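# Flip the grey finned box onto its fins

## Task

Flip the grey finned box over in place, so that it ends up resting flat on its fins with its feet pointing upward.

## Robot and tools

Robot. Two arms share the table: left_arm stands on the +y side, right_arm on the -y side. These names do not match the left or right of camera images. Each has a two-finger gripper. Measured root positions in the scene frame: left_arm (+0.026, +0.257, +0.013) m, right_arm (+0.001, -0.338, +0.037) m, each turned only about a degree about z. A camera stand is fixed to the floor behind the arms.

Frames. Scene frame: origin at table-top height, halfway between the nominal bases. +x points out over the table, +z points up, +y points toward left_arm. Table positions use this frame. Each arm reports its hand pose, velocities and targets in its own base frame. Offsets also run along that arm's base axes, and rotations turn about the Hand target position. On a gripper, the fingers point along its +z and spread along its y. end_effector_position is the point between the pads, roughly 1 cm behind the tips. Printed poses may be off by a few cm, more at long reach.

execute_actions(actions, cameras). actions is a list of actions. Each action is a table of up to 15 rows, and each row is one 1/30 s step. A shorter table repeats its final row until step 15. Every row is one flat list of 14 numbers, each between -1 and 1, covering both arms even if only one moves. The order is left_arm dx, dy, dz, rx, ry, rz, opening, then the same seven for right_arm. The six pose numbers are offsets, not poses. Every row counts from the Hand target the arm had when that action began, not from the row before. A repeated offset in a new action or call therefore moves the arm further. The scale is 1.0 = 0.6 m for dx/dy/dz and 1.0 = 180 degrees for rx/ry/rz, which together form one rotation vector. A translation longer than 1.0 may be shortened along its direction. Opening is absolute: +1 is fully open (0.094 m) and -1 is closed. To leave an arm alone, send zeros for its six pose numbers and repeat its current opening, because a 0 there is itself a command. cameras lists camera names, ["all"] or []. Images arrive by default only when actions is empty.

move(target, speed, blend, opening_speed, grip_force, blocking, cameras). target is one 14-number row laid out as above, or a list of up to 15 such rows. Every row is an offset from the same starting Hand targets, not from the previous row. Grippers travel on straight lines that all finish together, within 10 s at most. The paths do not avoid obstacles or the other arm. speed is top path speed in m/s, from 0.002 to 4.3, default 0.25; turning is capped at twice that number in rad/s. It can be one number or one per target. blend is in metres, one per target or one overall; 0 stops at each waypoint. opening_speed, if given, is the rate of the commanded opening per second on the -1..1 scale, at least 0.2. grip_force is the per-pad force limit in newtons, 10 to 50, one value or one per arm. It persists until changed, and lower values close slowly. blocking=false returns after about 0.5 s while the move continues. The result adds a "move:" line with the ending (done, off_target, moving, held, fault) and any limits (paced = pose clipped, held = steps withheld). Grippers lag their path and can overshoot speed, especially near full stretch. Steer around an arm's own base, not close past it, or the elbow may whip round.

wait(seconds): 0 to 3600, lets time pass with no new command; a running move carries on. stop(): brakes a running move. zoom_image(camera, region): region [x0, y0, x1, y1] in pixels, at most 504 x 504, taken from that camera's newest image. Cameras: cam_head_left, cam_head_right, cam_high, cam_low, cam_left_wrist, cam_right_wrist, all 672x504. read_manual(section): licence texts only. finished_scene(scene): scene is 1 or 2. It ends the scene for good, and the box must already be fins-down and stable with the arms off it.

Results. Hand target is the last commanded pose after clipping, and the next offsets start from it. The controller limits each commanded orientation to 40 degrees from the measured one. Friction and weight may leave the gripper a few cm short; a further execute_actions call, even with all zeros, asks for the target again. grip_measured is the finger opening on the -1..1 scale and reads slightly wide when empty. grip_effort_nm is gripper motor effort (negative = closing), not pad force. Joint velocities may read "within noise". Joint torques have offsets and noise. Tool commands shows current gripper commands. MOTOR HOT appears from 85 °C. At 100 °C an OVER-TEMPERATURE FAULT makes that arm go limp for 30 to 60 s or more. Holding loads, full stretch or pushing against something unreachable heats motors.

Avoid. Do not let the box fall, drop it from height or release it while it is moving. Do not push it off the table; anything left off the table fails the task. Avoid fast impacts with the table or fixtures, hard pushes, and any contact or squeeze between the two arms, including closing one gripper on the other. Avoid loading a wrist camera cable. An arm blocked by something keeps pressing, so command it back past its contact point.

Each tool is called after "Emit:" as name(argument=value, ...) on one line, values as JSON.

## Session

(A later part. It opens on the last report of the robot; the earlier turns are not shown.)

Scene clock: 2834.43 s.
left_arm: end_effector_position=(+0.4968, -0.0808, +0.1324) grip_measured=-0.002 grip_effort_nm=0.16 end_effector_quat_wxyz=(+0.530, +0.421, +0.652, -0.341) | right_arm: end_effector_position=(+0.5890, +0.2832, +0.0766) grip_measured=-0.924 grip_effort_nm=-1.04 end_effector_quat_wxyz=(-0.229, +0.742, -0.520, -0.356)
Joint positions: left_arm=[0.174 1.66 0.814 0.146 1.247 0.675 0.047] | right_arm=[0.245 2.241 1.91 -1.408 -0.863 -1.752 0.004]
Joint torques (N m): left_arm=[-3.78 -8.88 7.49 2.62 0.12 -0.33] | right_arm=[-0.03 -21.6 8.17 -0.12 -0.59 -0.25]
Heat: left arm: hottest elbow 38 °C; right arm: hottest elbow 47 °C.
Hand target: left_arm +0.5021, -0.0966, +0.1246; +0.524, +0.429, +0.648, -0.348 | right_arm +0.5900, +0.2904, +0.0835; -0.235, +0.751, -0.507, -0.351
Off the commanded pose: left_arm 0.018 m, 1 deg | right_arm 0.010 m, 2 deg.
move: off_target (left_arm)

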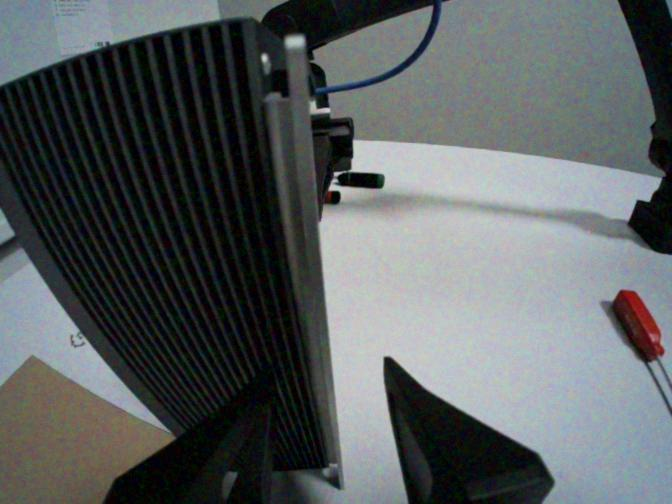

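Emit:
move(target=[-0.0077,0.0135,0.004,0,0,0,-1,0,0,0,0,0,0,-1], speed=0.03, opening_speed=0.4, cameras=["cam_left_wrist","cam_low"])

Scene clock: 2849.03 s.
left_arm: end_effector_position=(+0.4969, -0.0806, +0.1303) grip_measured=-0.804 grip_effort_nm=-1.00 end_effector_quat_wxyz=(+0.530, +0.425, +0.652, -0.336) | right_arm: end_effector_position=(+0.5889, +0.2832, +0.0766) grip_measured=-0.924 grip_effort_nm=-1.04 end_effector_quat_wxyz=(-0.230, +0.743, -0.519, -0.356)
Joint positions: left_arm=[0.173 1.661 0.814 0.136 1.24 0.695 0.009] | right_arm=[0.245 2.241 1.91 -1.409 -0.863 -1.755 0.004]
Joint torques (N m): left_arm=[-1.96 -10.11 7.35 1.35 0.98 -0.17] | right_arm=[0.44 -20.66 8.1 -0.18 -0.68 -0.24]
Heat: left arm: hottest elbow 39 °C; right arm: hottest elbow 47 °C.
Hand target: left_arm +0.4976, -0.0884, +0.1270; +0.525, +0.429, +0.648, -0.347 | right_arm +0.5900, +0.2905, +0.0836; -0.235, +0.751, -0.507, -0.351
Off the commanded pose: left_arm 0.009 m, 2 deg | right_arm 0.010 m, 2 deg.
move: done
Images, in order (width x height): cam_low 672x504, cam_left_wrist 672x504.

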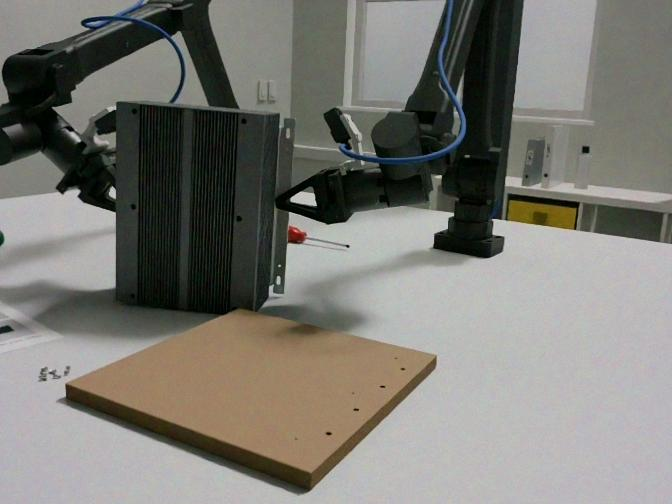

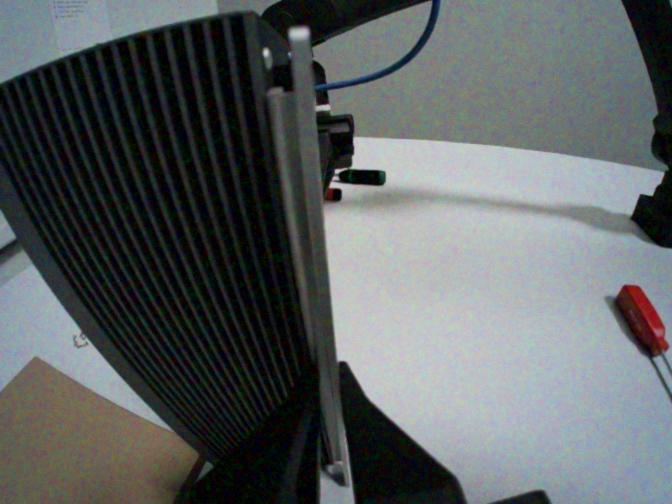

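Emit:
zoom_image(camera="cam_left_wrist", region=[200, 250, 440, 504])

Scaled by 1.984 from the camera's image (finer frame: 960x720).

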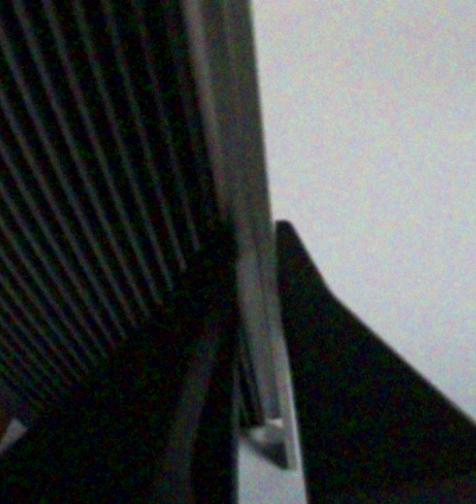

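Emit:
move(target=[[-0.001,0.008,0,0,0,0,-0.3,0,0,0,0,0,0,-1],[-0.0045,0.0172,0,0,0,0,-0.3,0,0,0,0,0,0,-1],[-0.0045,0.0172,0,0,0,0,-1,0,0,0,0,0,0,-1]], speed=0.03, opening_speed=0.6, cameras=["cam_left_wrist"])

Emit:
zoom_image(camera="cam_left_wrist", region=[200, 250, 440, 504])

Scene clock: 2871.03 s.
left_arm: end_effector_position=(+0.4929, -0.0788, +0.1277) grip_measured=-0.927 grip_effort_nm=-0.99 end_effector_quat_wxyz=(+0.527, +0.433, +0.649, -0.337) | right_arm: end_effector_position=(+0.5889, +0.2832, +0.0765) grip_measured=-0.924 grip_effort_nm=-1.04 end_effector_quat_wxyz=(-0.230, +0.743, -0.518, -0.356)
Joint positions: left_arm=[0.18 1.661 0.819 0.078 1.252 0.757 0.003] | right_arm=[0.245 2.241 1.91 -1.409 -0.862 -1.756 0.004]
Joint torques (N m): left_arm=[-0.67 -10.17 7.49 1.22 1.25 -0.26] | right_arm=[0.09 -21.54 8.13 0.24 -0.64 -0.2]
Heat: left arm: hottest elbow 40 °C; right arm: hottest elbow 47 °C.
Hand target: left_arm +0.4948, -0.0782, +0.1269; +0.524, +0.429, +0.648, -0.348 | right_arm +0.5900, +0.2904, +0.0835; -0.235, +0.751, -0.507, -0.351
Off the commanded pose: left_arm 0.002 m, 1 deg | right_arm 0.010 m, 2 deg.
move: done

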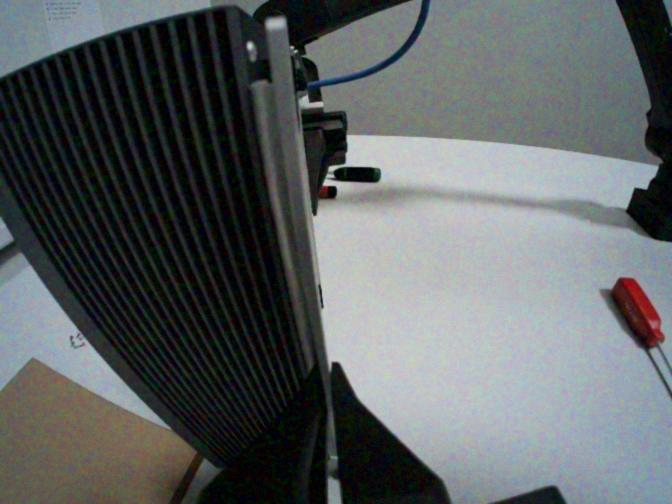

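Scaled by 1.984 from the camera's image (finer frame: 960x720).

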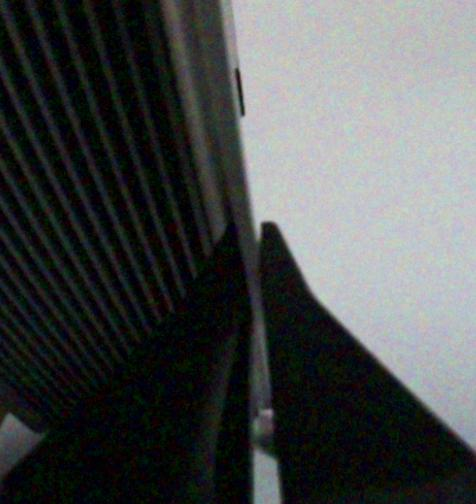

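Emit:
move(target=[[0,0,0,0,0,0,-1,-0.0018,-0.0137,-0.0083,0,0,0,-1],[0,0,0,0,0,0,-1,-0.0018,-0.0137,-0.0083,0,0,0,-0.6],[0,0,0,0,0,0,-1,-0.0117,-0.0107,0.1858,-0.0515,-0.0208,0,-0.6]], speed=0.04, opening_speed=1.0, cameras=["cam_right_wrist","cam_low"])

Scene clock: 3008.13 s.
left_arm: end_effector_position=(+0.4933, -0.0765, +0.1277) grip_measured=-0.936 grip_effort_nm=-1.01 end_effector_quat_wxyz=(+0.529, +0.432, +0.649, -0.335) | right_arm: end_effector_position=(+0.5777, +0.2732, +0.1671) grip_measured=-0.602 grip_effort_nm=0.08 end_effector_quat_wxyz=(-0.174, +0.769, -0.536, -0.300)
Joint positions: left_arm=[0.184 1.661 0.819 0.078 1.251 0.761 0.003] | right_arm=[0.267 2.128 2.014 -1.601 -0.696 -1.71 0.019]
Joint torques (N m): left_arm=[-0.97 -10.23 7.53 1.14 1.25 -0.29] | right_arm=[0.32 -21.6 11.07 -0.4 -0.51 -0.01]
Heat: left arm: hottest elbow 41 °C; right arm: hottest elbow 47 °C.
Hand target: left_arm +0.4948, -0.0782, +0.1268; +0.524, +0.429, +0.648, -0.348 | right_arm +0.5829, +0.2841, +0.1950; -0.190, +0.779, -0.525, -0.285
Off the commanded pose: left_arm 0.002 m, 2 deg | right_arm 0.030 m, 3 deg.
move: off_target (right_arm)
Images, in order (width x height): cam_low 672x504, cam_right_wrist 672x504.

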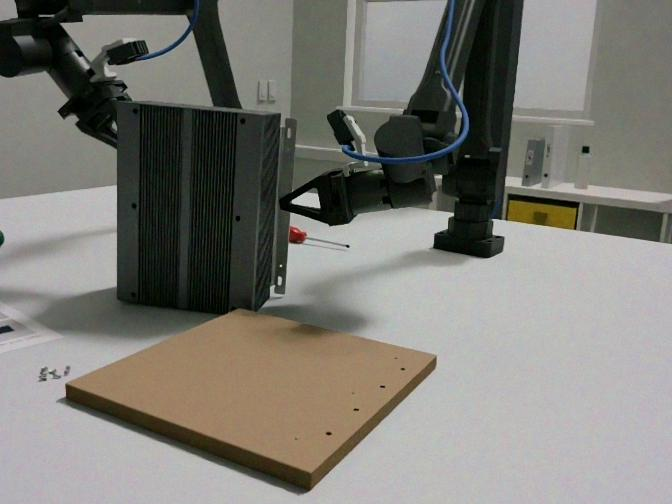

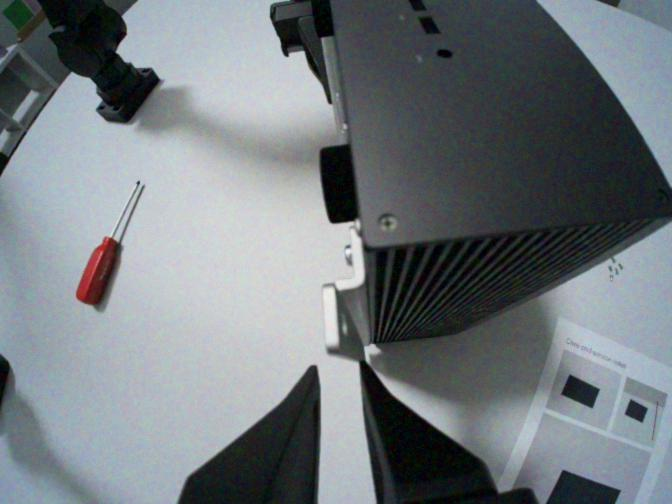

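Emit:
execute_actions(actions=[[[0,0,0,0,0,0,-1,0,0,0,0,0,0,-0.6]]], cameras=["cam_right_wrist"])

Emit:
zoom_image(camera="cam_right_wrist", region=[240, 180, 480, 420])

Scene clock: 3018.87 s.
left_arm: end_effector_position=(+0.4933, -0.0765, +0.1277) grip_measured=-0.936 grip_effort_nm=-1.01 end_effector_quat_wxyz=(+0.529, +0.432, +0.649, -0.335) | right_arm: end_effector_position=(+0.5776, +0.2732, +0.1672) grip_measured=-0.602 grip_effort_nm=0.08 end_effector_quat_wxyz=(-0.173, +0.769, -0.537, -0.300)
Joint positions: left_arm=[0.184 1.661 0.819 0.078 1.251 0.761 0.003] | right_arm=[0.267 2.128 2.014 -1.602 -0.696 -1.709 0.019]
Joint torques (N m): left_arm=[-1.03 -10.11 7.5 1.18 1.25 -0.29] | right_arm=[1.08 -22.24 10.95 -0.05 -0.47 0]
Heat: left arm: hottest elbow 41 °C; right arm: hottest elbow 51 °C.
Hand target: left_arm +0.4948, -0.0782, +0.1268; +0.524, +0.429, +0.648, -0.348 | right_arm +0.5829, +0.2841, +0.1950; -0.190, +0.779, -0.525, -0.285
Off the commanded pose: left_arm 0.002 m, 2 deg | right_arm 0.030 m, 3 deg.

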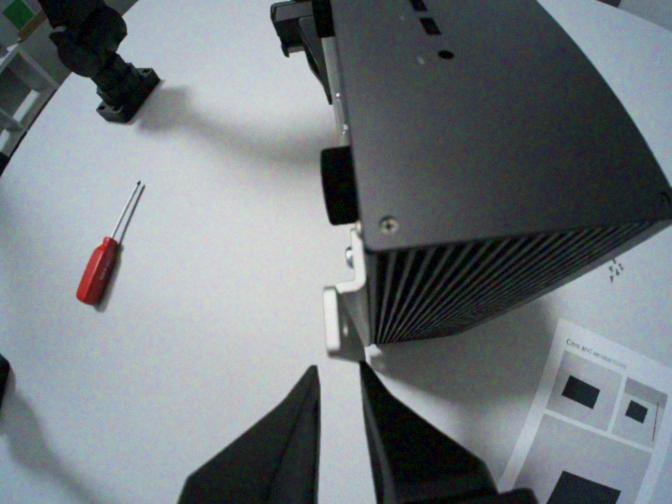

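Scaled by 2.100 from the camera's image (finer frame: 960x720).

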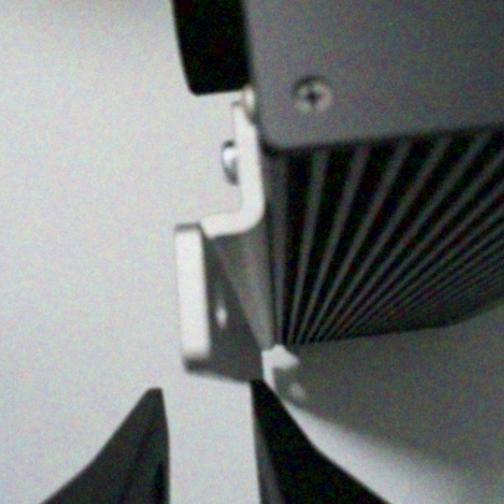

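Emit:
move(target=[[0,0,0,0,0,0,-1,-0.0018,-0.025,-0.0017,0,0,0,-0.6],[0,0,0,0,0,0,-1,0.0088,-0.0202,-0.0017,0,0,0,-0.6]], speed=0.04, cameras=["cam_right_wrist"])

Emit:
zoom_image(camera="cam_right_wrist", region=[240, 180, 480, 420])

Scene clock: 3037.53 s.
left_arm: end_effector_position=(+0.4933, -0.0765, +0.1277) grip_measured=-0.936 grip_effort_nm=-1.01 end_effector_quat_wxyz=(+0.529, +0.432, +0.649, -0.335) | right_arm: end_effector_position=(+0.5773, +0.2726, +0.1774) grip_measured=-0.601 grip_effort_nm=0.07 end_effector_quat_wxyz=(-0.174, +0.773, -0.533, -0.298)
Joint positions: left_arm=[0.184 1.661 0.819 0.078 1.251 0.761 0.003] | right_arm=[0.267 2.122 2.031 -1.623 -0.692 -1.718 0.019]
Joint torques (N m): left_arm=[-0.91 -10.29 7.51 1.18 1.24 -0.29] | right_arm=[-1.73 -20.07 11.04 -0.29 -0.51 -0.17]
Heat: left arm: hottest elbow 41 °C; right arm: hottest elbow 54 °C.
Hand target: left_arm +0.4948, -0.0782, +0.1268; +0.524, +0.429, +0.648, -0.348 | right_arm +0.5882, +0.2720, +0.1941; -0.190, +0.779, -0.525, -0.285
Off the commanded pose: left_arm 0.002 m, 2 deg | right_arm 0.020 m, 3 deg.
move: off_target (right_arm)

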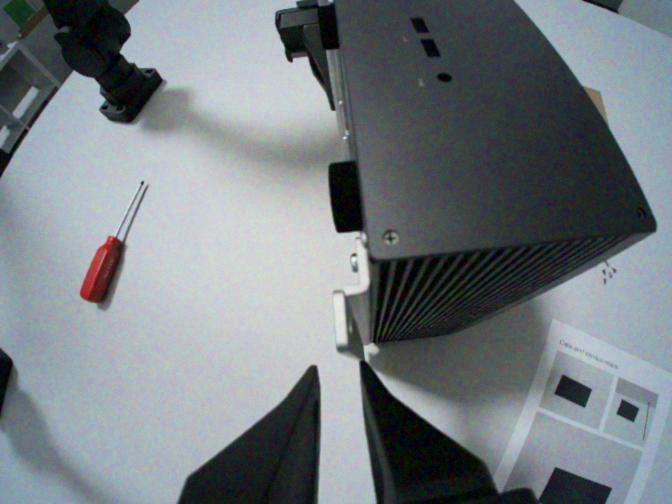

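Scaled by 2.100 from the camera's image (finer frame: 960x720).

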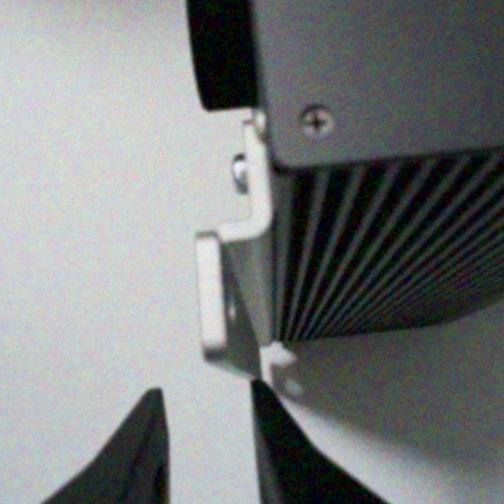

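Emit:
move(target=[0,0,0,0,0,0,-1,0.015,-0.008,0.016,0,0,0,-0.6], speed=0.06, cameras=["cam_right_wrist"])

Emit:
zoom_image(camera="cam_right_wrist", region=[240, 180, 480, 420])

Scene clock: 3048.47 s.
left_arm: end_effector_position=(+0.4933, -0.0765, +0.1277) grip_measured=-0.936 grip_effort_nm=-1.01 end_effector_quat_wxyz=(+0.529, +0.432, +0.649, -0.335) | right_arm: end_effector_position=(+0.5844, +0.2734, +0.1937) grip_measured=-0.601 grip_effort_nm=0.07 end_effector_quat_wxyz=(-0.177, +0.776, -0.528, -0.295)
Joint positions: left_arm=[0.184 1.661 0.819 0.078 1.251 0.761 0.003] | right_arm=[0.265 2.139 2.104 -1.675 -0.692 -1.731 0.019]
Joint torques (N m): left_arm=[-0.91 -10.34 7.51 1.2 1.25 -0.3] | right_arm=[-1.85 -19.43 11 -0.13 -0.51 -0.17]
Heat: left arm: hottest elbow 41 °C; right arm: hottest elbow 55 °C.
Hand target: left_arm +0.4948, -0.0782, +0.1268; +0.524, +0.429, +0.648, -0.348 | right_arm +0.5972, +0.2671, +0.2036; -0.190, +0.779, -0.525, -0.285
Off the commanded pose: left_arm 0.002 m, 2 deg | right_arm 0.017 m, 2 deg.
move: off_target (right_arm)

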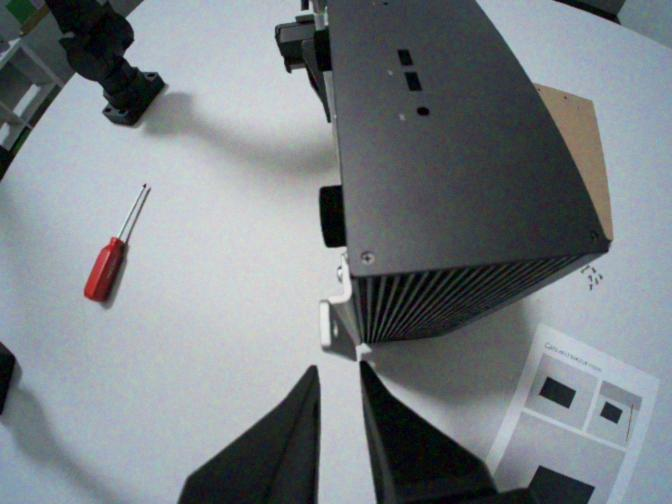

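Scaled by 2.100 from the camera's image (finer frame: 960x720).

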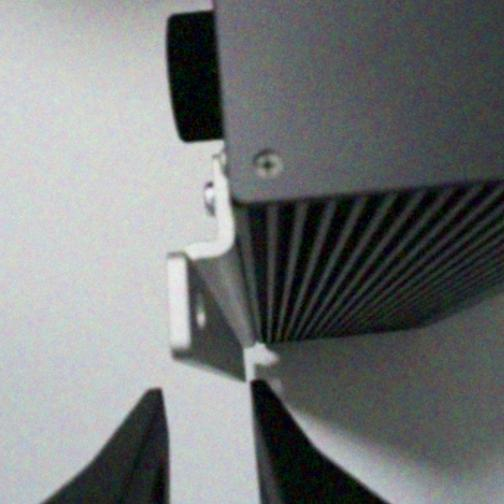

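Emit:
move(target=[0,0,0,0,0,0,-1,-0.02,0.045,-0.006,0,0,0,-0.6], speed=0.04, cameras=["cam_right_wrist"])

Emit:
zoom_image(camera="cam_right_wrist", region=[240, 180, 480, 420])

Scene clock: 3061.07 s.
left_arm: end_effector_position=(+0.4933, -0.0765, +0.1277) grip_measured=-0.936 grip_effort_nm=-1.01 end_effector_quat_wxyz=(+0.529, +0.432, +0.649, -0.335) | right_arm: end_effector_position=(+0.5873, +0.2872, +0.1927) grip_measured=-0.601 grip_effort_nm=0.07 end_effector_quat_wxyz=(-0.184, +0.776, -0.531, -0.288)
Joint positions: left_arm=[0.184 1.661 0.819 0.078 1.251 0.761 0.003] | right_arm=[0.285 2.139 2.104 -1.633 -0.692 -1.692 0.019]
Joint torques (N m): left_arm=[-0.79 -10.11 7.51 1.16 1.24 -0.29] | right_arm=[-0.5 -21.36 7.75 0.5 -0.7 0.02]
Heat: left arm: hottest elbow 41 °C; right arm: hottest elbow 56 °C.
Hand target: left_arm +0.4948, -0.0782, +0.1268; +0.524, +0.429, +0.648, -0.348 | right_arm +0.5852, +0.2942, +0.2000; -0.190, +0.779, -0.525, -0.285
Off the commanded pose: left_arm 0.002 m, 2 deg | right_arm 0.010 m, 1 deg.
move: done

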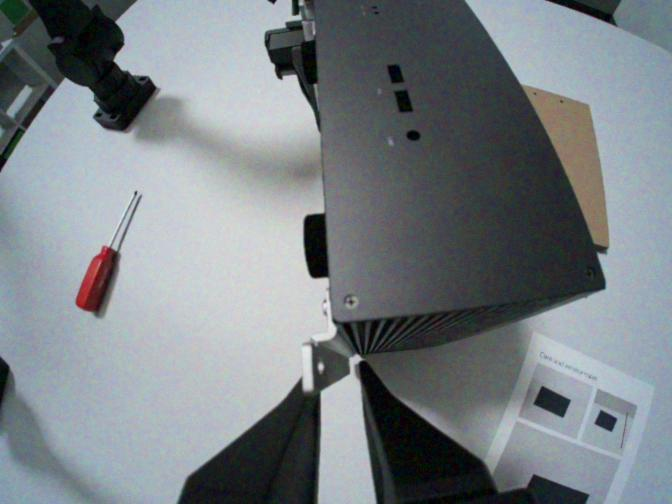

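Scaled by 2.100 from the camera's image (finer frame: 960x720).

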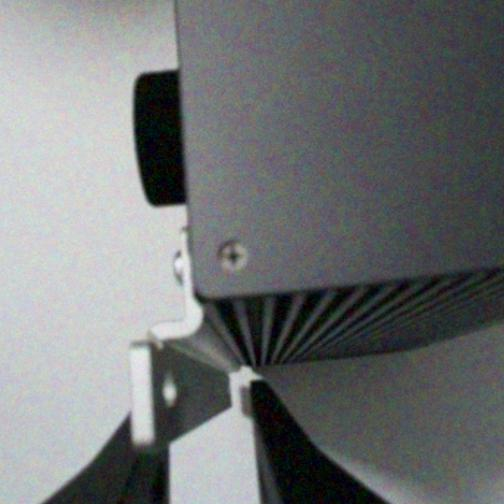

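Emit:
move(target=[0,0,0,0,0,0,-1,-0.018,0.006,-0.002,0,0,0,-0.6], speed=0.04, cameras=["cam_right_wrist"])

Emit:
zoom_image(camera="cam_right_wrist", region=[240, 180, 480, 420])

Scene clock: 3072.57 s.
left_arm: end_effector_position=(+0.4933, -0.0765, +0.1277) grip_measured=-0.936 grip_effort_nm=-1.01 end_effector_quat_wxyz=(+0.529, +0.432, +0.649, -0.335) | right_arm: end_effector_position=(+0.5772, +0.2883, +0.1848) grip_measured=-0.601 grip_effort_nm=0.07 end_effector_quat_wxyz=(-0.180, +0.773, -0.534, -0.291)
Joint positions: left_arm=[0.184 1.661 0.819 0.078 1.251 0.761 0.003] | right_arm=[0.291 2.114 2.042 -1.6 -0.692 -1.679 0.019]
Joint torques (N m): left_arm=[-0.97 -10.17 7.47 1.17 1.25 -0.29] | right_arm=[0.67 -21.66 7.86 0.73 -0.74 -0.03]
Heat: left arm: hottest elbow 41 °C; right arm: hottest elbow 54 °C.
Hand target: left_arm +0.4948, -0.0782, +0.1268; +0.524, +0.429, +0.648, -0.348 | right_arm +0.5744, +0.2977, +0.1987; -0.190, +0.779, -0.525, -0.285
Off the commanded pose: left_arm 0.002 m, 2 deg | right_arm 0.017 m, 2 deg.
move: off_target (right_arm)

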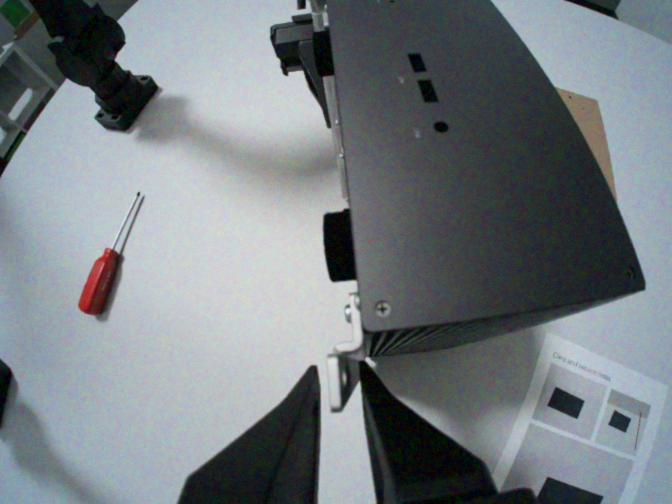

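Scaled by 2.100 from the camera's image (finer frame: 960x720).

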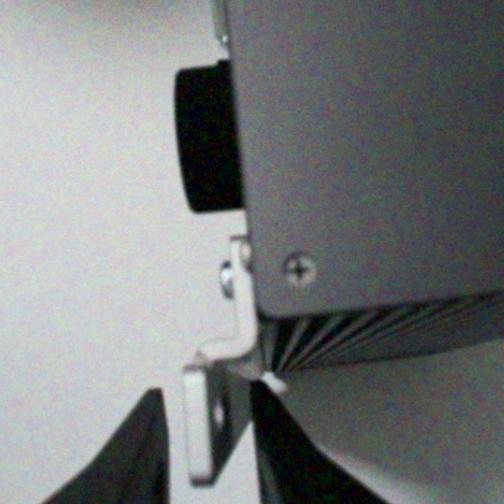

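Emit:
move(target=[0,0,0,0,0,0,-1,0.002,-0.008,-0.005,0,0,0,-1], speed=0.04, opening_speed=0.4, cameras=["cam_right_wrist","cam_head_left"])

Emit:
zoom_image(camera="cam_right_wrist", region=[240, 180, 480, 420])

Scene clock: 3079.80 s.
left_arm: end_effector_position=(+0.4935, -0.0765, +0.1278) grip_measured=-0.936 grip_effort_nm=-1.01 end_effector_quat_wxyz=(+0.529, +0.433, +0.649, -0.335) | right_arm: end_effector_position=(+0.5785, +0.2890, +0.1833) grip_measured=-0.928 grip_effort_nm=-1.03 end_effector_quat_wxyz=(-0.186, +0.780, -0.525, -0.287)
Joint positions: left_arm=[0.184 1.661 0.82 0.078 1.251 0.761 0.003] | right_arm=[0.291 2.114 2.037 -1.588 -0.692 -1.699 0.003]
Joint torques (N m): left_arm=[-0.85 -10.34 7.51 1.14 1.25 -0.3] | right_arm=[-0.26 -21.89 7.79 0.17 -0.64 0.13]
Heat: left arm: hottest elbow 41 °C; right arm: hottest elbow 53 °C.
Hand target: left_arm +0.4949, -0.0782, +0.1269; +0.524, +0.429, +0.648, -0.347 | right_arm +0.5756, +0.2929, +0.1958; -0.190, +0.779, -0.525, -0.285
Off the commanded pose: left_arm 0.002 m, 2 deg | right_arm 0.013 m, 1 deg.
move: off_target (right_arm)
Images, in order (width x height): cam_head_left 672x504, cam_right_wrist 672x504.

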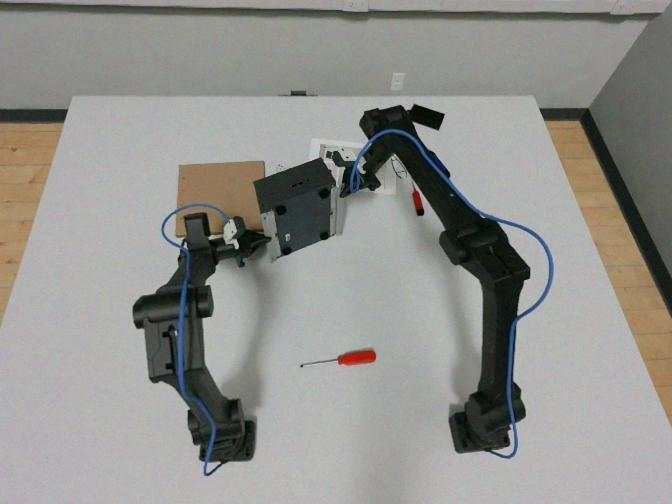

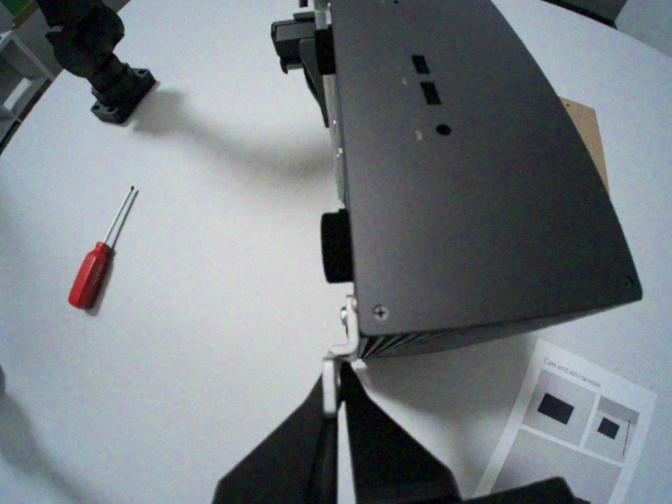

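Scaled by 2.100 from the camera's image (finer frame: 960x720).

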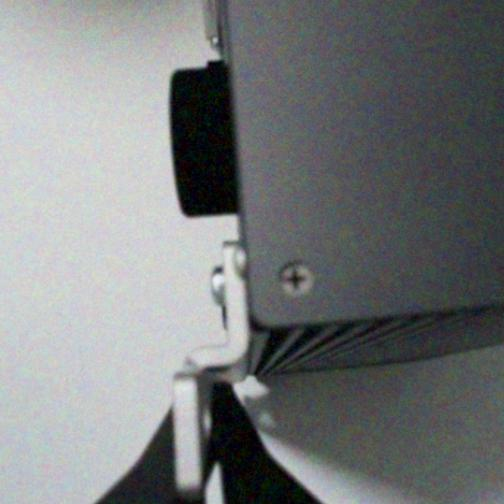

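Emit:
move(target=[[0,0.001,0,0,0,0,-0.6,0,0,0,0,0,0,-1],[-0.006,0,0.136,0,0,0,-0.6,0,0,0,0,0,0,-1]], speed=0.05, opening_speed=1.0, cameras=["cam_left_wrist"])

Emit:
zoom_image(camera="cam_left_wrist", region=[200, 180, 440, 420])

Scene clock: 3091.83 s.
left_arm: end_effector_position=(+0.4827, -0.0782, +0.1783) grip_measured=-0.602 grip_effort_nm=0.13 end_effector_quat_wxyz=(+0.508, +0.416, +0.666, -0.355) | right_arm: end_effector_position=(+0.5792, +0.2893, +0.1833) grip_measured=-0.931 grip_effort_nm=-1.04 end_effector_quat_wxyz=(-0.189, +0.783, -0.520, -0.285)
Joint positions: left_arm=[0.185 1.532 0.86 -0.166 1.252 0.761 0.019] | right_arm=[0.291 2.114 2.037 -1.584 -0.693 -1.71 0.003]
Joint torques (N m): left_arm=[-0.85 -12.98 10.65 1.1 1.31 -0.23] | right_arm=[-0.62 -20.78 7.9 0.05 -0.68 0.19]
Heat: left arm: hottest elbow 41 °C; right arm: hottest elbow 52 °C.
Hand target: left_arm +0.4913, -0.0781, +0.2087; +0.525, +0.429, +0.648, -0.347 | right_arm +0.5756, +0.2929, +0.1957; -0.190, +0.779, -0.525, -0.285
Off the commanded pose: left_arm 0.031 m, 3 deg | right_arm 0.014 m, 1 deg.
move: off_target (left_arm)

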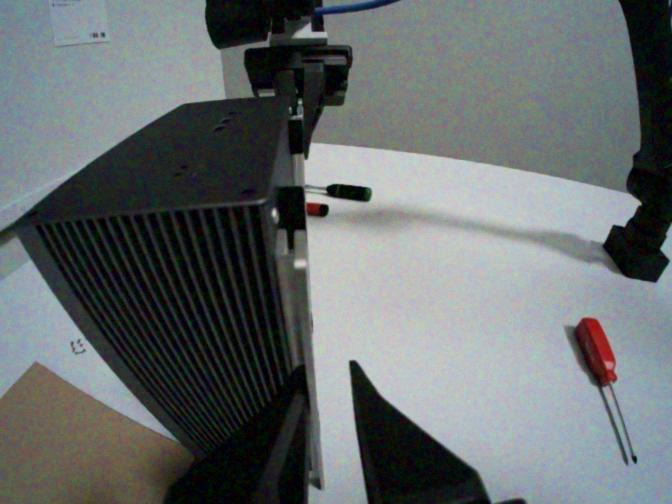

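Scaled by 2.100 from the camera's image (finer frame: 960x720).

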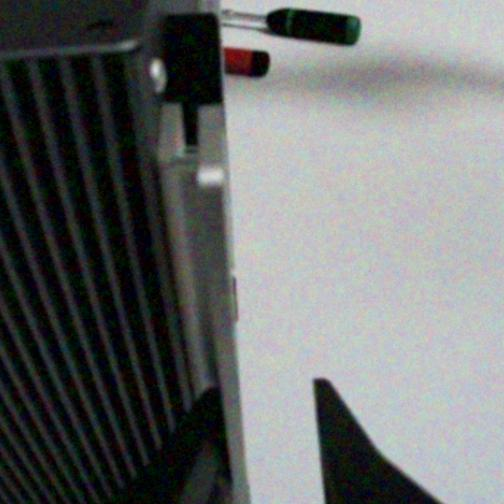

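Emit:
move(target=[0.01,-0.003,0.05,0,0,0,-0.6,0,0,0,0,0,0,-1], speed=0.06, cameras=["cam_left_wrist"])

Emit:
zoom_image(camera="cam_left_wrist", region=[200, 180, 440, 420])

Scene clock: 3099.53 s.
left_arm: end_effector_position=(+0.4854, -0.0782, +0.2124) grip_measured=-0.602 grip_effort_nm=0.12 end_effector_quat_wxyz=(+0.512, +0.417, +0.661, -0.356) | right_arm: end_effector_position=(+0.5793, +0.2893, +0.1833) grip_measured=-0.931 grip_effort_nm=-1.04 end_effector_quat_wxyz=(-0.189, +0.783, -0.520, -0.285)
Joint positions: left_arm=[0.185 1.482 0.905 -0.241 1.262 0.749 0.019] | right_arm=[0.291 2.114 2.037 -1.583 -0.693 -1.71 0.003]
Joint torques (N m): left_arm=[-1.38 -11.22 11.66 1.28 0.75 -0.28] | right_arm=[0.09 -21.77 7.87 0.05 -0.67 0.23]
Heat: left arm: hottest elbow 42 °C; right arm: hottest elbow 52 °C.
Hand target: left_arm +0.4973, -0.0799, +0.2385; +0.524, +0.429, +0.648, -0.348 | right_arm +0.5755, +0.2929, +0.1957; -0.190, +0.779, -0.525, -0.285
Off the commanded pose: left_arm 0.029 m, 3 deg | right_arm 0.013 m, 1 deg.
move: off_target (left_arm)

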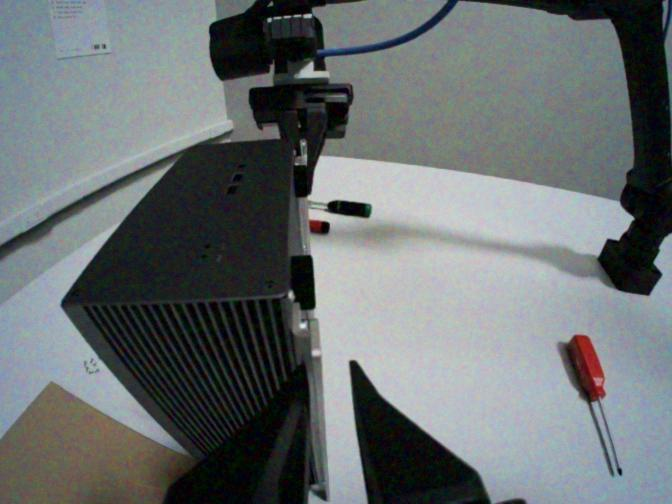

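Scaled by 2.100 from the camera's image (finer frame: 960x720).

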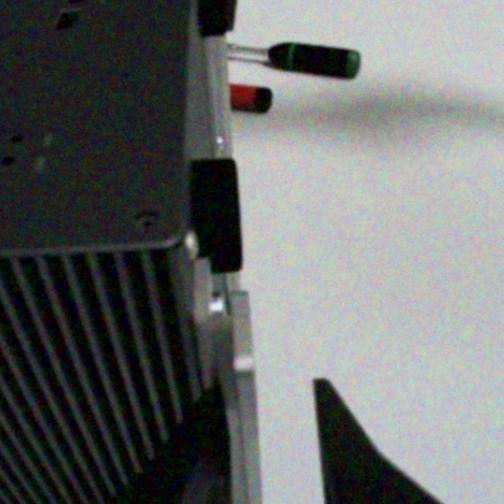

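Emit:
move(target=[0.004,0.002,-0.02,0,0,0,-1,0,0,0,0,0,0,-1], speed=0.04, opening_speed=0.4, cameras=["cam_left_wrist","cam_low"])

Emit:
zoom_image(camera="cam_left_wrist", region=[200, 180, 440, 420])

Scene clock: 3108.63 s.
left_arm: end_effector_position=(+0.4890, -0.0764, +0.2126) grip_measured=-0.928 grip_effort_nm=-1.00 end_effector_quat_wxyz=(+0.521, +0.429, +0.656, -0.339) | right_arm: end_effector_position=(+0.5795, +0.2894, +0.1833) grip_measured=-0.931 grip_effort_nm=-1.04 end_effector_quat_wxyz=(-0.189, +0.783, -0.520, -0.284)
Joint positions: left_arm=[0.186 1.483 0.907 -0.227 1.247 0.779 0.003] | right_arm=[0.291 2.114 2.037 -1.582 -0.693 -1.71 0.003]
Joint torques (N m): left_arm=[-1.32 -9.35 11.03 1.55 1.35 -0.51] | right_arm=[-0.73 -21.3 7.86 0.08 -0.63 0.26]
Heat: left arm: hottest elbow 43 °C; right arm: hottest elbow 51 °C.
Hand target: left_arm +0.4997, -0.0787, +0.2266; +0.524, +0.429, +0.648, -0.348 | right_arm +0.5756, +0.2929, +0.1957; -0.190, +0.779, -0.525, -0.285
Off the commanded pose: left_arm 0.018 m, 1 deg | right_arm 0.014 m, 1 deg.
move: off_target (left_arm)
Images, in order (width x height): cam_low 672x504, cam_left_wrist 672x504.

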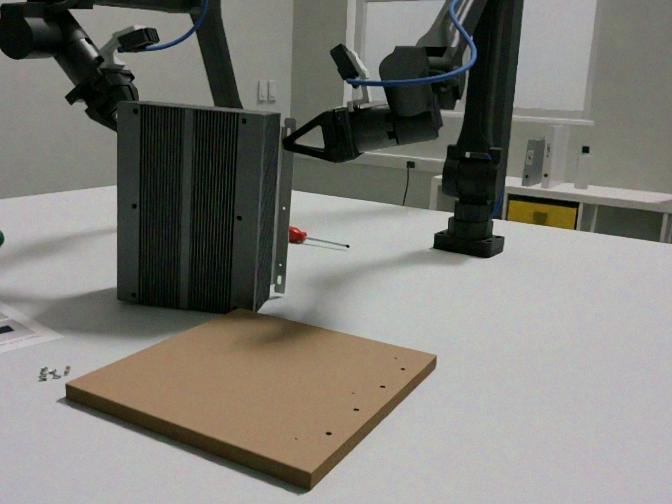

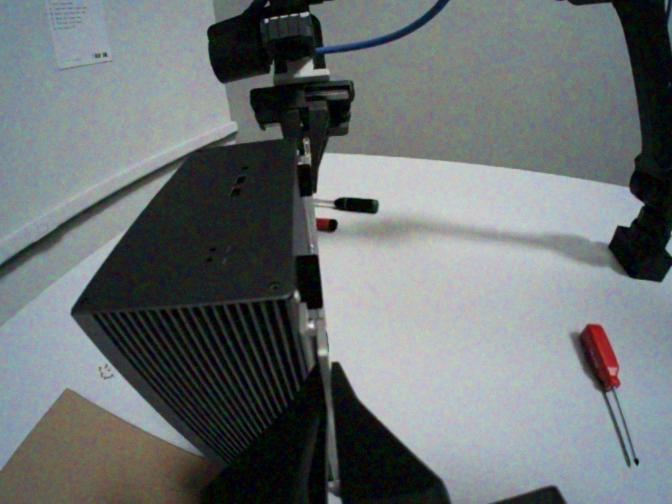

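Scaled by 2.100 from the camera's image (finer frame: 960x720).

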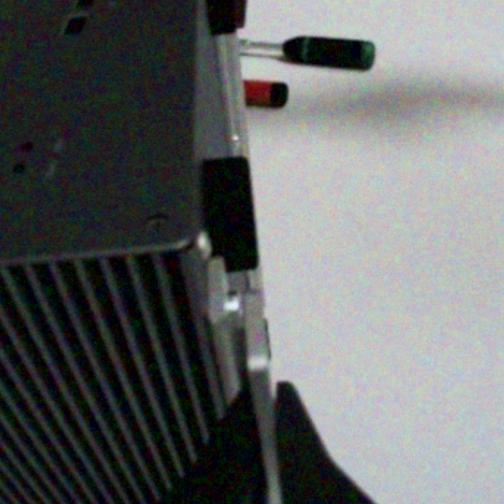

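Emit:
move(target=[0,0,0.05,-0.0133,0.0305,0,-1,0,0,0.05,-0.0138,0.0303,0,-1], speed=0.03, cameras=["cam_low"])

Scene clock: 3123.87 s.
left_arm: end_effector_position=(+0.4910, -0.0753, +0.2220) grip_measured=-0.937 grip_effort_nm=-1.01 end_effector_quat_wxyz=(+0.496, +0.409, +0.675, -0.362) | right_arm: end_effector_position=(+0.5724, +0.2870, +0.1874) grip_measured=-0.931 grip_effort_nm=-1.04 end_effector_quat_wxyz=(-0.158, +0.762, -0.549, -0.306)
Joint positions: left_arm=[0.187 1.483 0.958 -0.362 1.248 0.777 0.003] | right_arm=[0.291 2.13 2.072 -1.662 -0.691 -1.655 0.003]
Joint torques (N m): left_arm=[-1.2 -11.99 12.48 0.58 2.12 -0.89] | right_arm=[-0.26 -22.89 11.49 -0.77 -0.41 0.23]
Heat: left arm: hottest elbow 43 °C; right arm: hottest elbow 51 °C.
Hand target: left_arm +0.4997, -0.0788, +0.2566; +0.502, +0.401, +0.665, -0.381 | right_arm +0.5756, +0.2929, +0.2258; -0.148, +0.769, -0.540, -0.310
Off the commanded pose: left_arm 0.036 m, 3 deg | right_arm 0.039 m, 2 deg.
joint sent to its limit (right arm) — joint 4 (wrist pitch), lower limit. The joint targets are off in orientation, not in position.
move: off_target (left_arm, right_arm)

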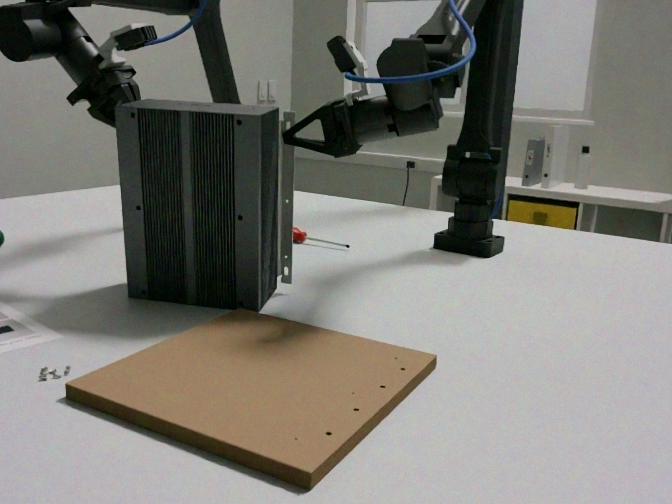

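Emit:
move(target=[-0.0462,-0.0257,0.005,0,0,-0.0222,-1,-0.0704,-0.028,0.005,0,0,-0.0222,-1], speed=0.03, cameras=["cam_low","cam_high"])

Scene clock: 3231.90 s.
left_arm: end_effector_position=(+0.4711, -0.0839, +0.2244) grip_measured=-0.938 grip_effort_nm=-1.01 end_effector_quat_wxyz=(+0.478, +0.415, +0.669, -0.389) | right_arm: end_effector_position=(+0.5394, +0.2769, +0.1886) grip_measured=-0.931 grip_effort_nm=-1.04 end_effector_quat_wxyz=(-0.142, +0.747, -0.567, -0.316)
Joint positions: left_arm=[0.181 1.466 0.961 -0.517 1.286 0.876 0.003] | right_arm=[0.291 2.038 1.922 -1.63 -0.69 -1.614 0.003]
Joint torques (N m): left_arm=[-2.43 -13.27 11.02 0.54 1.96 -0.53] | right_arm=[-0.15 -24.06 8.42 -0.7 -0.65 0.09]
Heat: left arm: hottest elbow 50 °C; right arm: hottest elbow 58 °C.
Hand target: left_arm +0.4720, -0.0942, +0.2597; +0.488, +0.424, +0.651, -0.398 | right_arm +0.5334, +0.2761, +0.2290; -0.159, +0.749, -0.566, -0.304
Off the commanded pose: left_arm 0.037 m, 3 deg | right_arm 0.041 m, 2 deg.
move: off_target (left_arm, right_arm)
Images, in order (width x height): cam_high 672x504, cam_low 672x504.

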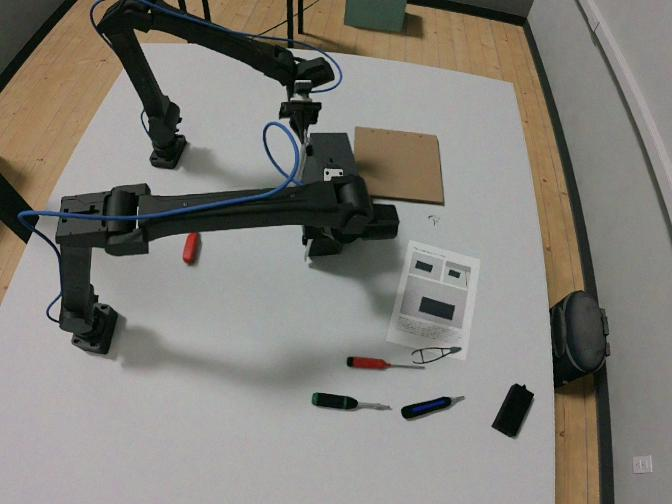

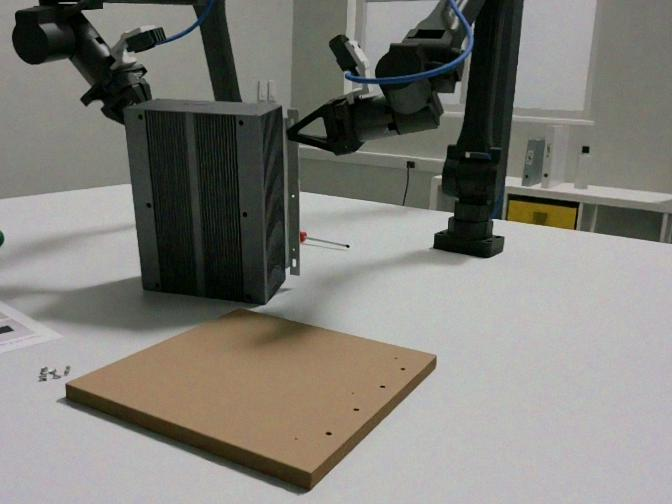

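Emit:
move(target=[-0.0924,-0.0514,0.005,0,0,-0.0444,-1,-0.1408,-0.056,0.005,0,0,-0.0444,-1], speed=0.04, cameras=["cam_low","cam_high"])

Scene clock: 3238.00 s.
left_arm: end_effector_position=(+0.4178, -0.1176, +0.2259) grip_measured=-0.938 grip_effort_nm=-1.01 end_effector_quat_wxyz=(+0.436, +0.456, +0.645, -0.431) | right_arm: end_effector_position=(+0.4515, +0.2400, +0.1889) grip_measured=-0.931 grip_effort_nm=-1.04 end_effector_quat_wxyz=(-0.147, +0.699, -0.629, -0.306)
Joint positions: left_arm=[0.125 1.432 0.961 -0.905 1.316 1.206 0.003] | right_arm=[0.272 1.733 1.477 -1.412 -0.687 -1.439 0.003]
Joint torques (N m): left_arm=[-1.85 -13.22 10.02 0.49 2.38 -0.29] | right_arm=[-0.09 -20.01 9.06 -0.35 -1.14 -0.1]
Heat: left arm: hottest elbow 49 °C; right arm: hottest elbow 57 °C.
Hand target: left_arm +0.4165, -0.1251, +0.2626; +0.459, +0.468, +0.619, -0.432 | right_arm +0.4489, +0.2424, +0.2318; -0.179, +0.708, -0.617, -0.293
Off the commanded pose: left_arm 0.038 m, 4 deg | right_arm 0.043 m, 4 deg.
move: off_target (left_arm, right_arm)
Images, in order (width x height): cam_high 672x504, cam_low 672x504.

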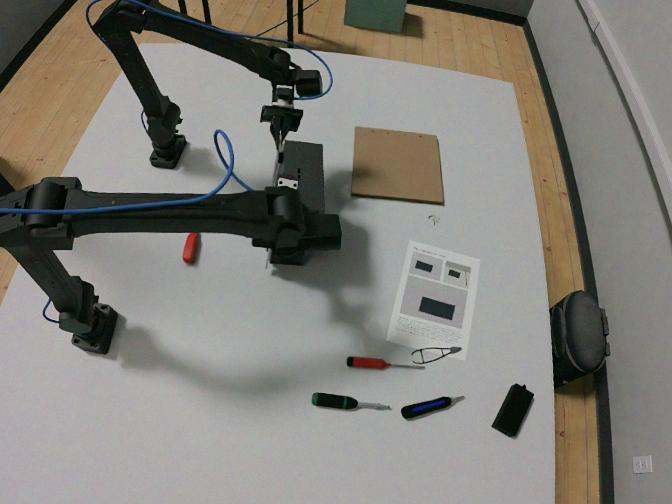

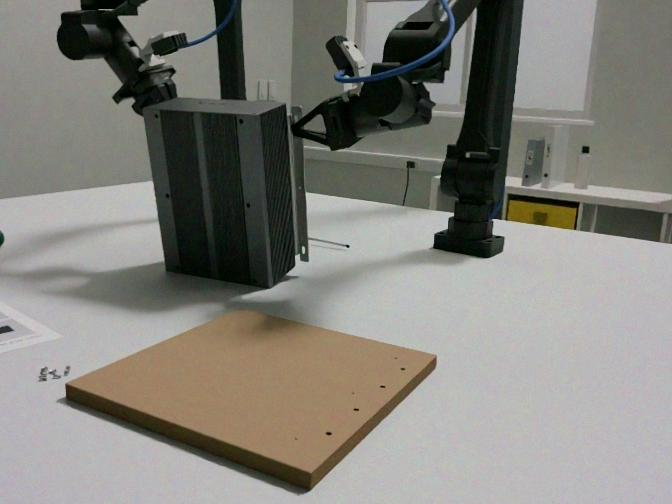

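Emit:
move(target=[-0.0462,-0.0257,0.0,0,0,-0.0222,-1,-0.0704,-0.028,0.0,0,0,-0.0222,-1], speed=0.04, cameras=["cam_low","cam_head_left","cam_left_wrist","cam_right_wrist"])

Scene clock: 3247.60 s.
left_arm: end_effector_position=(+0.3892, -0.1349, +0.2261) grip_measured=-0.938 grip_effort_nm=-1.01 end_effector_quat_wxyz=(+0.415, +0.478, +0.630, -0.451) | right_arm: end_effector_position=(+0.4057, +0.2231, +0.1892) grip_measured=-0.932 grip_effort_nm=-1.04 end_effector_quat_wxyz=(-0.150, +0.675, -0.657, -0.301)
Joint positions: left_arm=[0.089 1.419 0.953 -1.083 1.318 1.37 0.003] | right_arm=[0.264 1.588 1.296 -1.337 -0.683 -1.353 0.003]
Joint torques (N m): left_arm=[-1.55 -12.98 9.72 0.18 2.55 -0.18] | right_arm=[-0.44 -17.79 9.36 -0.06 -1.26 -0.15]
Heat: left arm: hottest elbow 49 °C; right arm: hottest elbow 56 °C.
Hand target: left_arm +0.3888, -0.1405, +0.2626; +0.444, +0.490, +0.603, -0.447 | right_arm +0.4066, +0.2257, +0.2317; -0.189, +0.686, -0.641, -0.286
Off the commanded pose: left_arm 0.037 m, 5 deg | right_arm 0.043 m, 5 deg.
move: off_target (left_arm, right_arm)
Images, in order (width x height): cam_head_left 672x504, cam_low 672x504, cam_left_wrist 672x504, cam_right_wrist 672x504.

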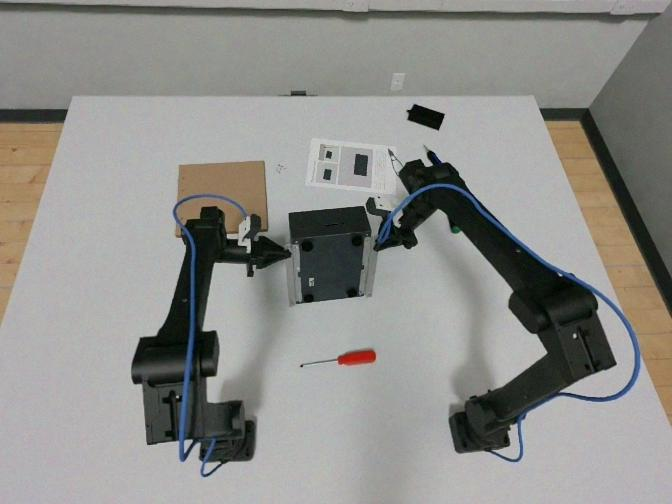

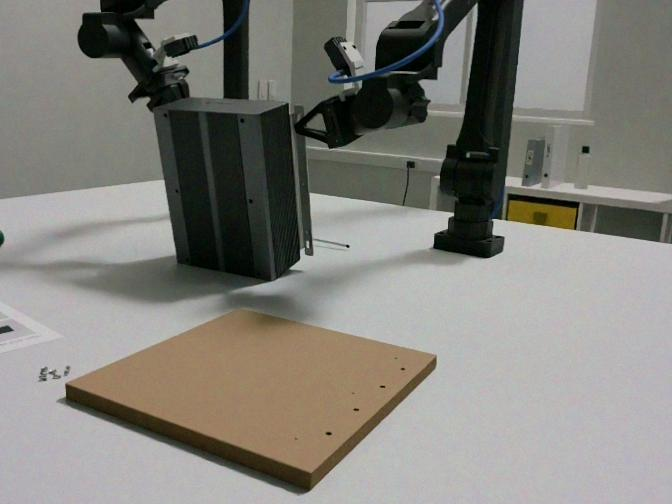

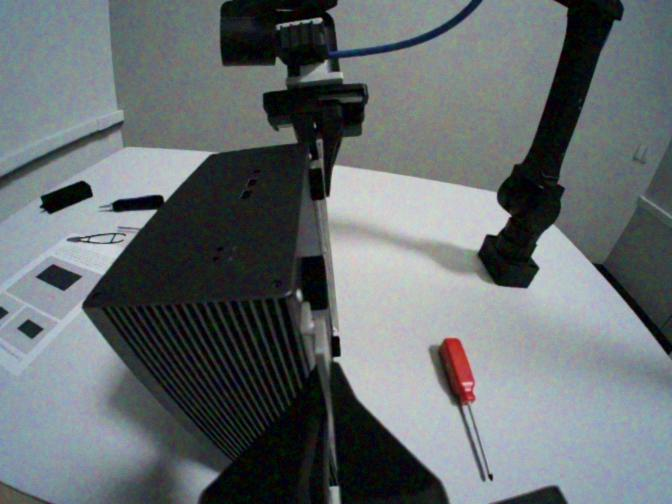

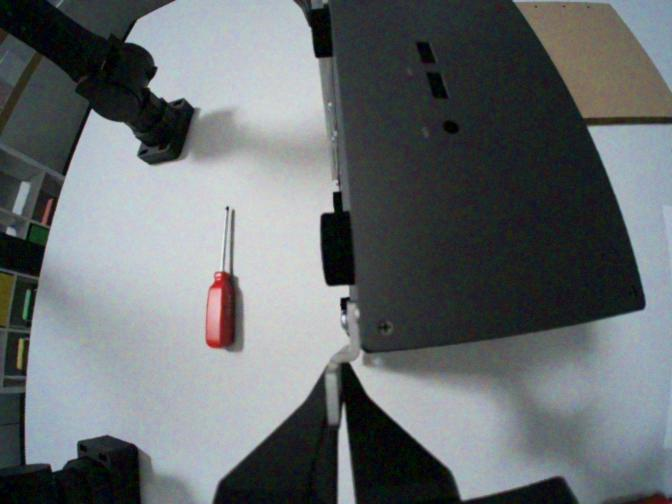

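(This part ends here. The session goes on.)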